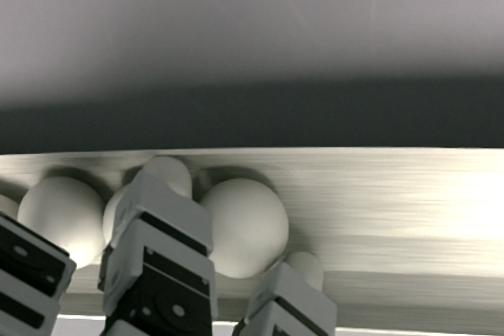

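>>> move(
  arm1={"joints": {"hand_index_abd": -0.22, "hand_middle_abd": 0.22}},
  arm2={"target": [-0.135, -0.122, 1.115, 0, 1, 0, 0.02], "speed": 0.1},
)

>>> move(
  arm1={"target": [-2.3468, 0.608, 1.03, -0.0731, 0.3101, 0.9468, 0.0425], "speed": 0.04, "joints": {"hand_current_limit": 0.7}},
  arm3={"target": [0.10, -0.0275, 1.06, -0.5, -0.5, 0.5, 0.5], "speed": 0.1},
  cameras=["arm1_cam_wrist", "cam_gap_1", "cam_gap_2", "arm3_cam_wrist"],
)

>>> zoom_image(
  camera="arm1_cam_wrist",
  region=[300, 0, 600, 200],
)

>>> zoom_image(
  camera="cam_gap_2",
  region=[300, 120, 600, 320],
)

Scene clock: 303.67 s.
Joint torques (N m): arm1=[0.15 -12.45 10.03 0.85 -0.16 0.07] | arm2=[-0.32 -21.25 13.09 -0.54 0.24 0.15] | arm3=[-3.19 -13.63 7.56 3.93 -0.09 0.05] | arm4=[0.79 1.61 9.32 2.54 0.01 -0.26]
Motor temperatures (°C): arm1=[24 31 40 19 20 19] | arm2=[21 26 34 18 19 19] | arm3=[26 28 36 19 20 19] | arm4=[27 28 35 24 18 20]
Heat: arm1: hottest joint3_rad 40 °C; arm2: hottest joint3_rad 34 °C; arm3: hottest joint3_rad 36 °C; arm4: hottest joint3_rad 35 °C.
move: arm1 off_target; arm2 off_target
Joint velocities: within noise
arm1.joint_positions: joint1_rad=-0.059 joint2_rad=+1.521 joint3_rad=+1.174 joint4_rad=-1.094 joint5_rad=-0.093 joint6_rad=+0.666 hand_index_mcp=+0.751 hand_index_abd=+0.085 hand_index_pip=+0.573 hand_index_dip=+0.693 hand_middle_mcp=+0.754 hand_middle_abd=-0.062 hand_middle_pip=+0.578 hand_middle_dip=+0.698 hand_ring_mcp=+0.990 hand_ring_abd=+0.001 hand_ring_pip=+0.993 hand_ring_dip=+0.998 hand_thumb_cmc=+0.716 hand_thumb_axl=+0.679 hand_thumb_mcp=-0.504 hand_thumb_ipl=+0.168 hand_current_limit=+0.400 hand_speed=-0.600
arm1.joint_status: hand_index_abd off_target (ended at +0.085, target -0.220); hand_middle_abd off_target (ended at -0.062, target +0.220)
arm1.hand_state: goal,blocked,goal,goal,goal,blocked,goal,goal,goal,goal,goal,goal,goal,goal,overload,goal
arm1.index_mcp_current_ma: 0
arm1.index_abd_current_ma: 385
arm1.index_pip_current_ma: 0
arm1.index_dip_current_ma: 0
arm1.middle_mcp_current_ma: 0
arm1.middle_abd_current_ma: -385
arm1.middle_pip_current_ma: 0
arm1.middle_dip_current_ma: 0
arm1.ring_mcp_current_ma: -2
arm1.ring_abd_current_ma: 0
arm1.ring_pip_current_ma: -1
arm1.ring_dip_current_ma: 0
arm1.thumb_cmc_current_ma: 0
arm1.thumb_axl_current_ma: 0
arm1.thumb_mcp_current_ma: 0
arm1.thumb_ipl_current_ma: 0
arm1.hand_goal_index_mcp: 0.754
arm1.hand_goal_index_abd: -0.220
arm1.hand_goal_index_pip: 0.576
arm1.hand_goal_index_dip: 0.696
arm1.hand_goal_middle_mcp: 0.754
arm1.hand_goal_middle_abd: 0.220
arm1.hand_goal_middle_pip: 0.576
arm1.hand_goal_middle_dip: 0.696
arm1.hand_goal_ring_mcp: 1.000
arm1.hand_goal_ring_abd: 0.000
arm1.hand_goal_ring_pip: 1.000
arm1.hand_goal_ring_dip: 1.000
arm1.hand_goal_thumb_cmc: 0.714
arm1.hand_goal_thumb_axl: 0.678
arm1.hand_goal_thumb_mcp: 0.226
arm1.hand_goal_thumb_ipl: 0.168
arm1.hand: x=-2.3441 y=+0.5934 z=+0.9728 quat_wxyz=(-0.073, +0.308, +0.947, +0.046) (m; scene frame)
arm1.hand_target: x=-2.3467 y=+0.5944 z=+0.9632 quat_wxyz=(-0.073, +0.310, +0.947, +0.043) (m; scene frame)
arm1.hand_status: not commanded
arm2.joint_positions: joint1_rad=-1.565 joint2_rad=+2.223 joint3_rad=+2.388 joint4_rad=-1.699 joint5_rad=+0.012 joint6_rad=+1.586 hand_index_mcp=+0.766 hand_index_abd=-0.146 hand_index_pip=+0.580 hand_index_dip=+0.696 hand_middle_mcp=+0.997 hand_middle_abd=+0.000 hand_middle_pip=+0.999 hand_middle_dip=+0.997 hand_ring_mcp=+0.748 hand_ring_abd=+0.184 hand_ring_pip=+0.573 hand_ring_dip=+0.696 hand_thumb_cmc=+0.716 hand_thumb_axl=+0.677 hand_thumb_mcp=+0.223 hand_thumb_ipl=+0.168 hand_current_limit=+0.700 hand_speed=-0.600
arm2.joint_status: not commanded
arm2.hand_state: goal,blocked,goal,goal,goal,goal,goal,goal,goal,blocked,goal,goal,goal,goal,goal,goal
arm2.index_mcp_current_ma: 2
arm2.index_abd_current_ma: 468
arm2.index_pip_current_ma: 0
arm2.index_dip_current_ma: 0
arm2.middle_mcp_current_ma: 0
arm2.middle_abd_current_ma: 0
arm2.middle_pip_current_ma: 0
arm2.middle_dip_current_ma: 0
arm2.ring_mcp_current_ma: -1
arm2.ring_abd_current_ma: -467
arm2.ring_pip_current_ma: 0
arm2.ring_dip_current_ma: 0
arm2.thumb_cmc_current_ma: 0
arm2.thumb_axl_current_ma: 0
arm2.thumb_mcp_current_ma: 0
arm2.thumb_ipl_current_ma: 0
arm2.hand_goal_index_mcp: 0.754
arm2.hand_goal_index_abd: -0.450
arm2.hand_goal_index_pip: 0.576
arm2.hand_goal_index_dip: 0.696
arm2.hand_goal_middle_mcp: 1.000
arm2.hand_goal_middle_abd: 0.000
arm2.hand_goal_middle_pip: 1.000
arm2.hand_goal_middle_dip: 1.000
arm2.hand_goal_ring_mcp: 0.754
arm2.hand_goal_ring_abd: 0.470
arm2.hand_goal_ring_pip: 0.576
arm2.hand_goal_ring_dip: 0.696
arm2.hand_goal_thumb_cmc: 0.714
arm2.hand_goal_thumb_axl: 0.678
arm2.hand_goal_thumb_mcp: 0.226
arm2.hand_goal_thumb_ipl: 0.168
arm2.hand: x=-0.1409 y=-0.1127 z=+1.1020 quat_wxyz=(+0.001, +1.000, +0.014, +0.025) (m; scene frame)
arm2.hand_target: x=-0.1361 y=-0.1219 z=+1.1145 quat_wxyz=(+0.002, +0.999, +0.004, +0.039) (m; scene frame)
arm2.hand_status: off_target (0.017 m and 1.7 deg from the pose sent, 0.158 m and 10.2 deg at the start; a joint's target at an end of its range on 30 of 69 steps)
arm3, arm4: as last shown
pictures: none

Scene clock: 305.87 s.
Joint torques (N m): arm1=[0.32 -14.45 16.9 -0.49 -0.14 0.07] | arm2=[-0.38 -21.19 13.16 -0.51 0.23 0.16] | arm3=[-2.55 -13.68 8.44 2.4 0.05 0.06] | arm4=[0.73 1.61 9.29 2.52 0.01 -0.26]
Motor temperatures (°C): arm1=[24 31 40 19 20 19] | arm2=[21 27 34 18 19 19] | arm3=[26 28 36 19 20 19] | arm4=[27 28 35 24 18 20]
Heat: arm1: hottest joint3_rad 40 °C; arm2: hottest joint3_rad 34 °C; arm3: hottest joint3_rad 36 °C; arm4: hottest joint3_rad 35 °C.
move: arm1 off_target; arm3 off_target
Joint velocities: within noise
arm1.joint_positions: joint1_rad=-0.059 joint2_rad=+1.521 joint3_rad=+1.264 joint4_rad=-1.245 joint5_rad=-0.094 joint6_rad=+0.666 hand_index_mcp=+0.731 hand_index_abd=+0.081 hand_index_pip=+0.561 hand_index_dip=+0.689 hand_middle_mcp=+0.769 hand_middle_abd=-0.056 hand_middle_pip=+0.584 hand_middle_dip=+0.699 hand_ring_mcp=+0.990 hand_ring_abd=+0.001 hand_ring_pip=+0.993 hand_ring_dip=+0.998 hand_thumb_cmc=+0.716 hand_thumb_axl=+0.679 hand_thumb_mcp=-0.504 hand_thumb_ipl=+0.168 hand_current_limit=+0.700 hand_speed=-0.600
arm1.joint_status: all done
arm1.hand_state: blocked,blocked,goal,goal,goal,blocked,goal,goal,goal,goal,goal,goal,goal,goal,overload,goal
arm1.index_mcp_current_ma: -11
arm1.index_abd_current_ma: 468
arm1.index_pip_current_ma: -4
arm1.index_dip_current_ma: -1
arm1.middle_mcp_current_ma: 5
arm1.middle_abd_current_ma: -467
arm1.middle_pip_current_ma: 1
arm1.middle_dip_current_ma: 0
arm1.ring_mcp_current_ma: -2
arm1.ring_abd_current_ma: 0
arm1.ring_pip_current_ma: -1
arm1.ring_dip_current_ma: 0
arm1.thumb_cmc_current_ma: 0
arm1.thumb_axl_current_ma: 0
arm1.thumb_mcp_current_ma: 0
arm1.thumb_ipl_current_ma: 0
arm1.hand_goal_index_mcp: 0.754
arm1.hand_goal_index_abd: -0.220
arm1.hand_goal_index_pip: 0.576
arm1.hand_goal_index_dip: 0.696
arm1.hand_goal_middle_mcp: 0.754
arm1.hand_goal_middle_abd: 0.220
arm1.hand_goal_middle_pip: 0.576
arm1.hand_goal_middle_dip: 0.696
arm1.hand_goal_ring_mcp: 1.000
arm1.hand_goal_ring_abd: 0.000
arm1.hand_goal_ring_pip: 1.000
arm1.hand_goal_ring_dip: 1.000
arm1.hand_goal_thumb_cmc: 0.714
arm1.hand_goal_thumb_axl: 0.678
arm1.hand_goal_thumb_mcp: 0.226
arm1.hand_goal_thumb_ipl: 0.168
arm1.hand: x=-2.3438 y=+0.5885 z=+1.0007 quat_wxyz=(-0.063, +0.310, +0.948, +0.018) (m; scene frame)
arm1.hand_target: x=-2.3468 y=+0.6064 z=+1.0302 quat_wxyz=(-0.073, +0.310, +0.947, +0.043) (m; scene frame)
arm1.hand_status: off_target (0.035 m and 3.1 deg from the pose sent, 0.059 m and 0.5 deg at the start)
arm2: as last shown
arm3.joint_positions: joint1_rad=+1.469 joint2_rad=+1.940 joint3_rad=+0.939 joint4_rad=+0.971 joint5_rad=-0.086 joint6_rad=+0.000 hand_index_mcp=+0.763 hand_index_abd=+0.001 hand_index_pip=+0.577 hand_index_dip=+0.696 hand_middle_mcp=+1.000 hand_middle_abd=+0.001 hand_middle_pip=+0.999 hand_middle_dip=+0.997 hand_ring_mcp=+0.763 hand_ring_abd=+0.001 hand_ring_pip=+0.577 hand_ring_dip=+0.696 hand_thumb_cmc=+0.722 hand_thumb_axl=+0.677 hand_thumb_mcp=+0.226 hand_thumb_ipl=+0.168 hand_current_limit=+0.400 hand_speed=-0.600
arm3.joint_status: not commanded
arm3.hand_state: goal,goal,goal,goal,goal,goal,goal,goal,goal,goal,goal,goal,goal,goal,goal,goal
arm3.index_mcp_current_ma: 22
arm3.index_abd_current_ma: 1
arm3.index_pip_current_ma: 1
arm3.index_dip_current_ma: 0
arm3.middle_mcp_current_ma: 0
arm3.middle_abd_current_ma: 1
arm3.middle_pip_current_ma: -2
arm3.middle_dip_current_ma: -5
arm3.ring_mcp_current_ma: 22
arm3.ring_abd_current_ma: 1
arm3.ring_pip_current_ma: 1
arm3.ring_dip_current_ma: 0
arm3.thumb_cmc_current_ma: 19
arm3.thumb_axl_current_ma: -1
arm3.thumb_mcp_current_ma: 0
arm3.thumb_ipl_current_ma: 0
arm3.hand_goal_index_mcp: 0.754
arm3.hand_goal_index_abd: 0.000
arm3.hand_goal_index_pip: 0.576
arm3.hand_goal_index_dip: 0.696
arm3.hand_goal_middle_mcp: 1.000
arm3.hand_goal_middle_abd: 0.000
arm3.hand_goal_middle_pip: 1.000
arm3.hand_goal_middle_dip: 1.000
arm3.hand_goal_ring_mcp: 0.754
arm3.hand_goal_ring_abd: 0.000
arm3.hand_goal_ring_pip: 0.576
arm3.hand_goal_ring_dip: 0.696
arm3.hand_goal_thumb_cmc: 0.714
arm3.hand_goal_thumb_axl: 0.678
arm3.hand_goal_thumb_mcp: 0.226
arm3.hand_goal_thumb_ipl: 0.168
arm3.hand: x=+0.1103 y=-0.0331 z=+1.0482 quat_wxyz=(-0.494, -0.510, +0.503, +0.494) (m; scene frame)
arm3.hand_target: x=+0.1008 y=-0.0277 z=+1.0600 quat_wxyz=(-0.500, -0.500, +0.500, +0.500) (m; scene frame)
arm3.hand_status: off_target (0.017 m and 1.5 deg from the pose sent, 0.063 m and 4.1 deg at the start)
arm4.joint_positions: joint1_rad=+0.153 joint2_rad=+0.616 joint3_rad=+1.405 joint4_rad=-1.359 joint5_rad=-0.094 joint6_rad=+1.074 hand_index_mcp=+0.754 hand_index_abd=+0.000 hand_index_pip=+0.577 hand_index_dip=+0.696 hand_middle_mcp=+0.754 hand_middle_abd=+0.000 hand_middle_pip=+0.577 hand_middle_dip=+0.696 hand_ring_mcp=+0.754 hand_ring_abd=+0.000 hand_ring_pip=+0.577 hand_ring_dip=+0.696 hand_thumb_cmc=+0.714 hand_thumb_axl=+0.677 hand_thumb_mcp=+0.226 hand_thumb_ipl=+0.168 hand_current_limit=+0.400 hand_speed=-0.600
arm4.joint_status: not commanded
arm4.hand_state: goal,goal,goal,goal,goal,goal,goal,goal,goal,goal,goal,goal,goal,goal,goal,goal
arm4.index_mcp_current_ma: 0
arm4.index_abd_current_ma: 0
arm4.index_pip_current_ma: 0
arm4.index_dip_current_ma: 0
arm4.middle_mcp_current_ma: 0
arm4.middle_abd_current_ma: 0
arm4.middle_pip_current_ma: 0
arm4.middle_dip_current_ma: 0
arm4.ring_mcp_current_ma: 0
arm4.ring_abd_current_ma: 0
arm4.ring_pip_current_ma: 0
arm4.ring_dip_current_ma: 0
arm4.thumb_cmc_current_ma: 0
arm4.thumb_axl_current_ma: 0
arm4.thumb_mcp_current_ma: 0
arm4.thumb_ipl_current_ma: 0
arm4.hand_goal_index_mcp: 0.754
arm4.hand_goal_index_abd: 0.000
arm4.hand_goal_index_pip: 0.576
arm4.hand_goal_index_dip: 0.696
arm4.hand_goal_middle_mcp: 0.754
arm4.hand_goal_middle_abd: 0.000
arm4.hand_goal_middle_pip: 0.576
arm4.hand_goal_middle_dip: 0.696
arm4.hand_goal_ring_mcp: 0.754
arm4.hand_goal_ring_abd: 0.000
arm4.hand_goal_ring_pip: 0.576
arm4.hand_goal_ring_dip: 0.696
arm4.hand_goal_thumb_cmc: 0.714
arm4.hand_goal_thumb_axl: 0.678
arm4.hand_goal_thumb_mcp: 0.226
arm4.hand_goal_thumb_ipl: 0.168
arm4.hand: x=+2.4418 y=+0.3180 z=+1.4496 quat_wxyz=(-0.315, +0.359, +0.801, +0.362) (m; scene frame)
arm4.hand_target: x=+2.4423 y=+0.3150 z=+1.4644 quat_wxyz=(-0.323, +0.354, +0.794, +0.374) (m; scene frame)
arm4.hand_status: not commanded
pictures: arm1_cam_wrist, arm3_cam_wrist, cam_gap_1, cam_gap_2
camera_calibration:
arm1_cam_wrist: T_world_to_cam=[[0.988672, 0.02884, -0.147297, 2.48625], [0.120108, -0.740544, 0.661187, 0.0116034], [-0.090011, -0.671389, -0.735619, 1.04382], [0, 0, 0, 1]] pos_world=[-2.36553, 0.637699, 1.1264]
arm3_cam_wrist: T_world_to_cam=[[-0.00359685, 0.801782, 0.597606, -0.56708], [0.771646, 0.382333, -0.508315, 0.403835], [-0.636042, 0.459312, -0.620067, 0.860322], [0, 0, 0, 1]] pos_world=[0.233543, -0.0948812, 1.07762]

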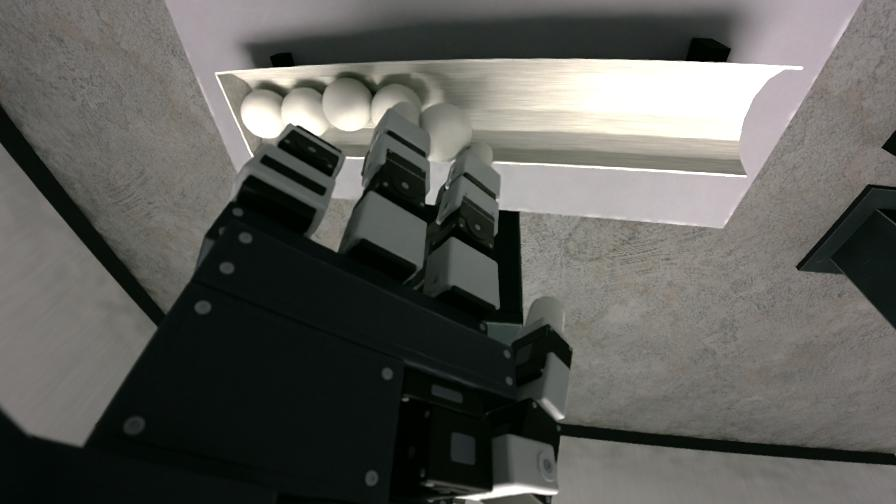

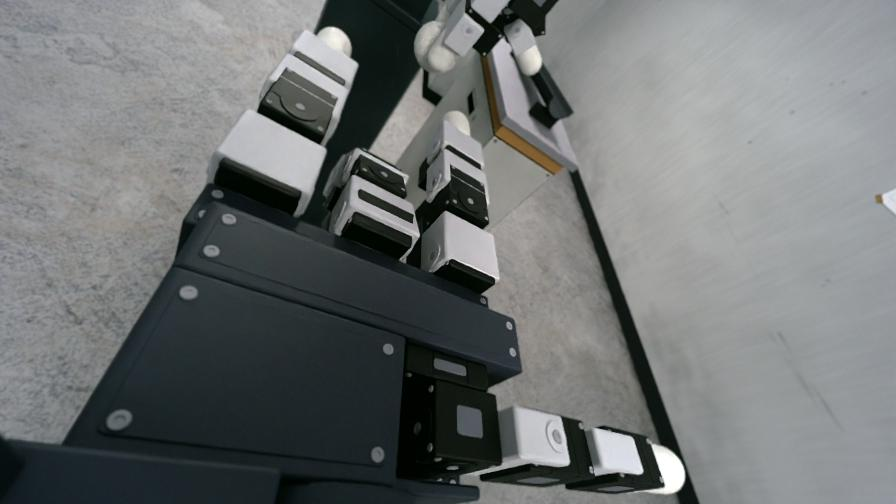

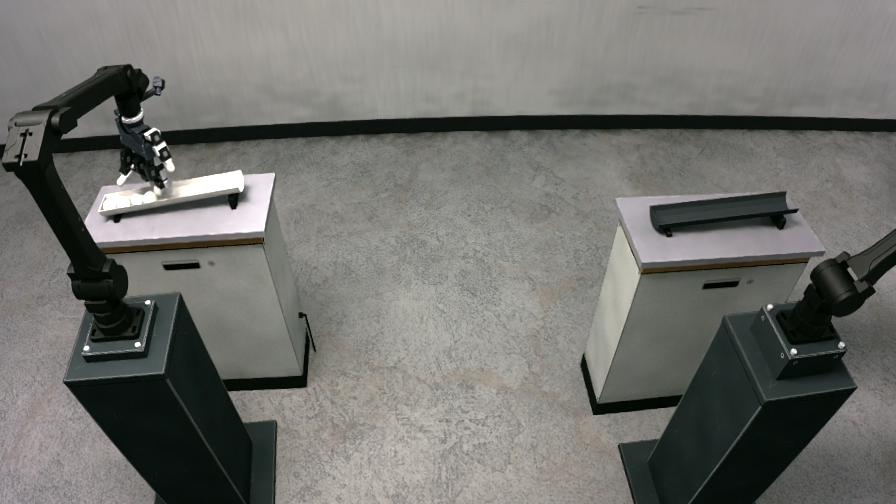

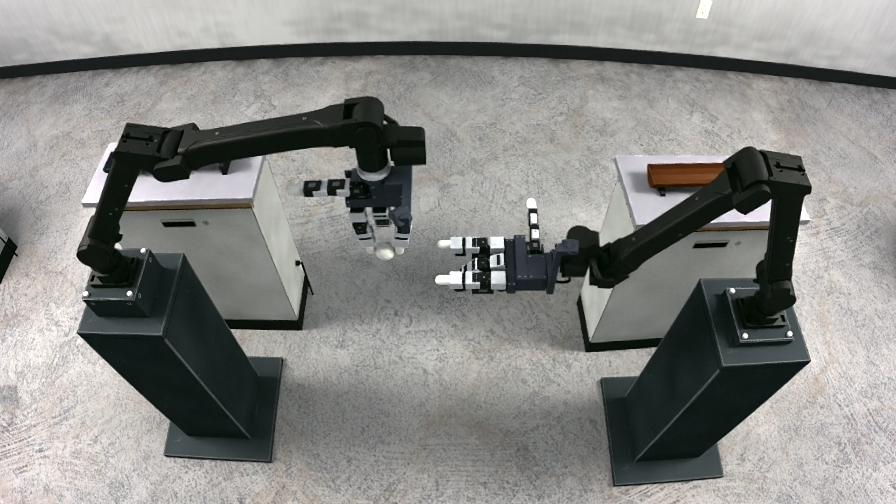

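Scaled by 1.680 from the camera's 896x504 image, which has a finer 1280x720 frame.

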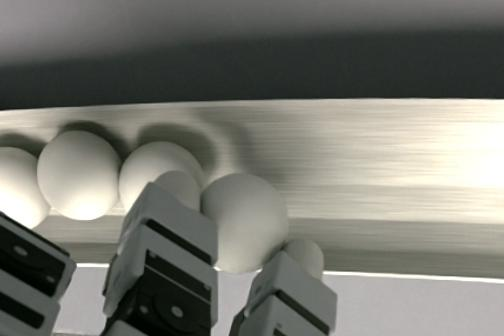

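Scaled by 1.680 from the camera's 896x504 image, which has a finer 1280x720 frame.

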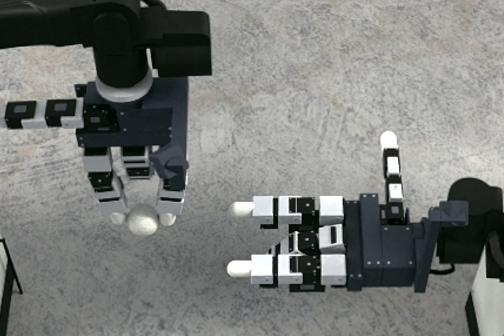

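>>> zoom_image(
  camera="arm3_cam_wrist",
  region=[280, 0, 580, 200],
)

Scaled by 1.680 from the camera's 896x504 image, which has a finer 1280x720 frame.

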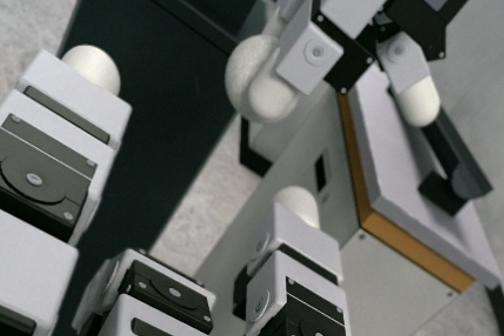

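>>> move(
  arm1={"joints": {"joint1_rad": -0.15, "joint2_rad": 1.463, "joint3_rad": 1.501, "joint4_rad": -1.571, "joint5_rad": -0.109, "joint6_rad": 0.6}, "min_time_s": 3},
  arm3={"target": [0.03, 0.0045, 1.058, -0.5, -0.5, 0.5, 0.5], "speed": 0.08},
  cameras=["cam_gap_2", "arm3_cam_wrist"],
)

>>> zoom_image(
  camera="arm3_cam_wrist",
  region=[280, 0, 580, 200],
)

>>> zoom_image(
  camera="cam_gap_2",
  region=[300, 120, 600, 320],
)

Scene clock: 313.90 s.
Joint torques (N m): arm1=[-0.62 -15.62 17.09 -0.75 -0.2 -0.13] | arm2=[-0.5 -21.13 13.12 -0.5 0.24 0.16] | arm3=[-3.08 -15.97 9.25 2.4 -0.1 0.05] | arm4=[0.79 1.67 9.33 2.55 0.01 -0.26]
Motor temperatures (°C): arm1=[24 31 40 19 20 19] | arm2=[21 29 34 18 19 19] | arm3=[26 28 37 19 20 19] | arm4=[27 28 35 24 18 20]
Heat: arm1: hottest joint3_rad 40 °C; arm2: hottest joint3_rad 34 °C; arm3: hottest joint3_rad 37 °C; arm4: hottest joint3_rad 35 °C.
move: arm1 done; arm3 off_target
Joint velocities: within noise
arm1.joint_positions: joint1_rad=-0.144 joint2_rad=+1.485 joint3_rad=+1.434 joint4_rad=-1.559 joint5_rad=-0.107 joint6_rad=+0.611 hand_index_mcp=+0.731 hand_index_abd=+0.081 hand_index_pip=+0.561 hand_index_dip=+0.689 hand_middle_mcp=+0.769 hand_middle_abd=-0.056 hand_middle_pip=+0.584 hand_middle_dip=+0.699 hand_ring_mcp=+0.990 hand_ring_abd=+0.001 hand_ring_pip=+0.993 hand_ring_dip=+0.998 hand_thumb_cmc=+0.716 hand_thumb_axl=+0.679 hand_thumb_mcp=-0.504 hand_thumb_ipl=+0.168 hand_current_limit=+0.700 hand_speed=-0.600
arm1.joint_status: all done
arm1.hand_state: blocked,blocked,goal,goal,goal,blocked,goal,goal,goal,goal,goal,goal,goal,goal,overload,goal
arm1.index_mcp_current_ma: -11
arm1.index_abd_current_ma: 467
arm1.index_pip_current_ma: -4
arm1.index_dip_current_ma: -1
arm1.middle_mcp_current_ma: 5
arm1.middle_abd_current_ma: -467
arm1.middle_pip_current_ma: 1
arm1.middle_dip_current_ma: 0
arm1.ring_mcp_current_ma: -2
arm1.ring_abd_current_ma: 0
arm1.ring_pip_current_ma: -1
arm1.ring_dip_current_ma: 0
arm1.thumb_cmc_current_ma: 0
arm1.thumb_axl_current_ma: 0
arm1.thumb_mcp_current_ma: 0
arm1.thumb_ipl_current_ma: 0
arm1.hand_goal_index_mcp: 0.754
arm1.hand_goal_index_abd: -0.220
arm1.hand_goal_index_pip: 0.576
arm1.hand_goal_index_dip: 0.696
arm1.hand_goal_middle_mcp: 0.754
arm1.hand_goal_middle_abd: 0.220
arm1.hand_goal_middle_pip: 0.576
arm1.hand_goal_middle_dip: 0.696
arm1.hand_goal_ring_mcp: 1.000
arm1.hand_goal_ring_abd: 0.000
arm1.hand_goal_ring_pip: 1.000
arm1.hand_goal_ring_dip: 1.000
arm1.hand_goal_thumb_cmc: 0.714
arm1.hand_goal_thumb_axl: 0.678
arm1.hand_goal_thumb_mcp: 0.226
arm1.hand_goal_thumb_ipl: 0.168
arm1.hand: x=-2.3063 y=+0.5582 z=+1.0727 quat_wxyz=(-0.054, +0.326, +0.943, -0.032) (m; scene frame)
arm1.hand_target: x=-2.3031 y=+0.5694 z=+1.1115 quat_wxyz=(-0.065, +0.322, +0.944, +0.005) (m; scene frame)
arm1.hand_status: not commanded
arm2, arm4: as last shown
arm3.joint_positions: joint1_rad=+1.432 joint2_rad=+2.067 joint3_rad=+1.172 joint4_rad=+0.862 joint5_rad=-0.127 joint6_rad=+0.000 hand_index_mcp=+0.763 hand_index_abd=+0.001 hand_index_pip=+0.577 hand_index_dip=+0.696 hand_middle_mcp=+1.000 hand_middle_abd=+0.001 hand_middle_pip=+0.999 hand_middle_dip=+0.997 hand_ring_mcp=+0.763 hand_ring_abd=+0.001 hand_ring_pip=+0.577 hand_ring_dip=+0.696 hand_thumb_cmc=+0.722 hand_thumb_axl=+0.677 hand_thumb_mcp=+0.226 hand_thumb_ipl=+0.168 hand_current_limit=+0.400 hand_speed=-0.600
arm3.joint_status: not commanded
arm3.hand_state: goal,goal,goal,goal,goal,goal,goal,goal,goal,goal,goal,goal,goal,goal,goal,goal
arm3.index_mcp_current_ma: 22
arm3.index_abd_current_ma: 1
arm3.index_pip_current_ma: 1
arm3.index_dip_current_ma: 0
arm3.middle_mcp_current_ma: 0
arm3.middle_abd_current_ma: 1
arm3.middle_pip_current_ma: -2
arm3.middle_dip_current_ma: -5
arm3.ring_mcp_current_ma: 22
arm3.ring_abd_current_ma: 1
arm3.ring_pip_current_ma: 1
arm3.ring_dip_current_ma: 0
arm3.thumb_cmc_current_ma: 19
arm3.thumb_axl_current_ma: -1
arm3.thumb_mcp_current_ma: 0
arm3.thumb_ipl_current_ma: 0
arm3.hand_goal_index_mcp: 0.754
arm3.hand_goal_index_abd: 0.000
arm3.hand_goal_index_pip: 0.576
arm3.hand_goal_index_dip: 0.696
arm3.hand_goal_middle_mcp: 1.000
arm3.hand_goal_middle_abd: 0.000
arm3.hand_goal_middle_pip: 1.000
arm3.hand_goal_middle_dip: 1.000
arm3.hand_goal_ring_mcp: 0.754
arm3.hand_goal_ring_abd: 0.000
arm3.hand_goal_ring_pip: 0.576
arm3.hand_goal_ring_dip: 0.696
arm3.hand_goal_thumb_cmc: 0.714
arm3.hand_goal_thumb_axl: 0.678
arm3.hand_goal_thumb_mcp: 0.226
arm3.hand_goal_thumb_ipl: 0.168
arm3.hand: x=+0.0395 y=-0.0067 z=+1.0431 quat_wxyz=(-0.494, -0.511, +0.503, +0.491) (m; scene frame)
arm3.hand_target: x=+0.0312 y=+0.0045 z=+1.0579 quat_wxyz=(-0.500, -0.500, +0.500, +0.500) (m; scene frame)
arm3.hand_status: off_target (0.021 m and 1.8 deg from the pose sent, 0.089 m and 1.5 deg at the start)
pictures: arm3_cam_wrist, cam_gap_2
camera_calibration:
arm3_cam_wrist: T_world_to_cam=[[-0.00901698, 0.802765, 0.596227, -0.583728], [0.772312, 0.384333, -0.505789, 0.443005], [-0.63518, 0.455913, -0.623451, 0.803473], [0, 0, 0, 1]] pos_world=[0.162948, -0.0679786, 1.07303]

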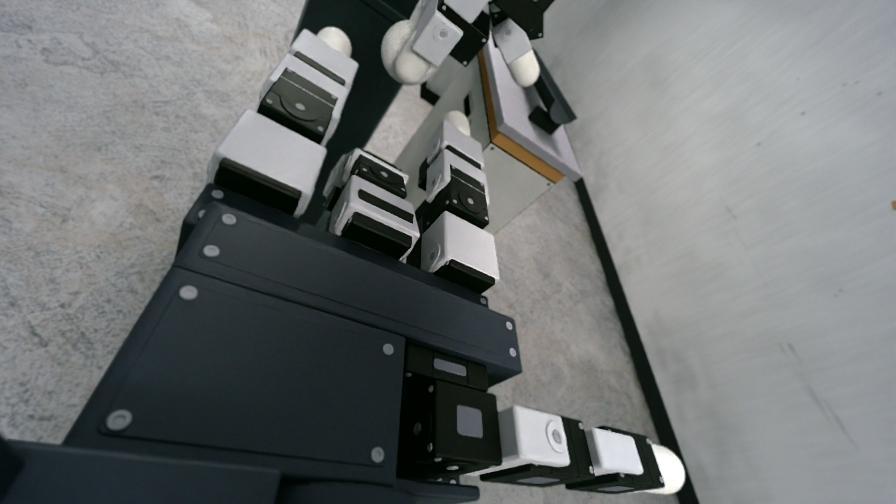

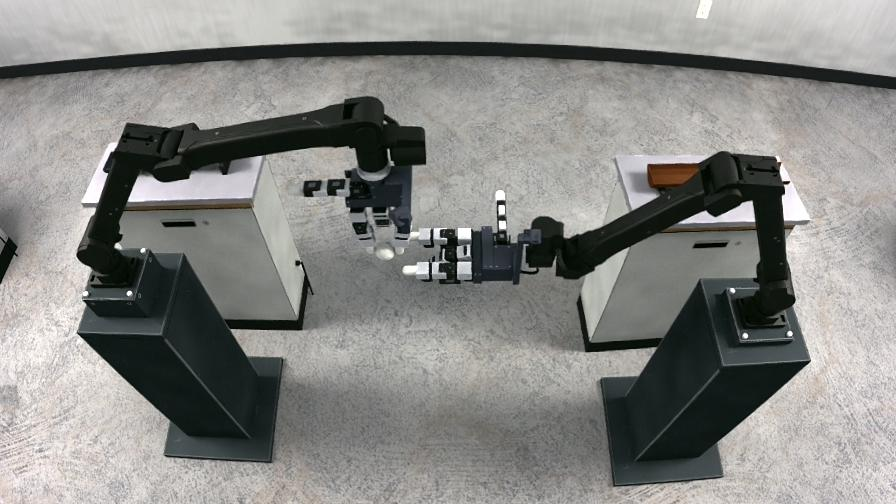

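Scaled by 1.680 from the camera's 896x504 image, which has a finer 1280x720 frame.

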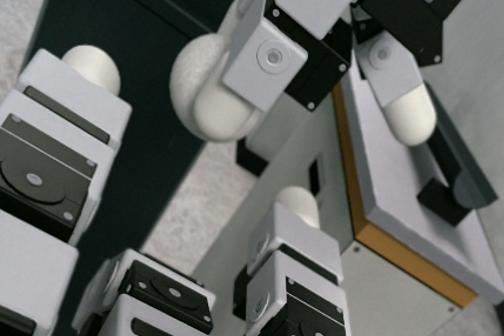

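Scaled by 1.680 from the camera's 896x504 image, which has a finer 1280x720 frame.

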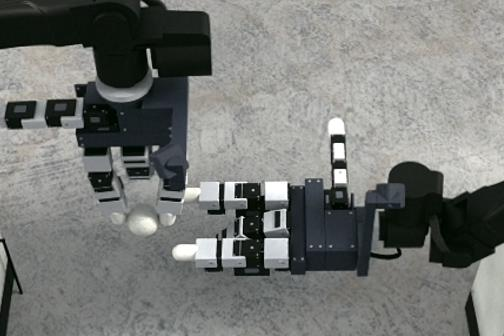

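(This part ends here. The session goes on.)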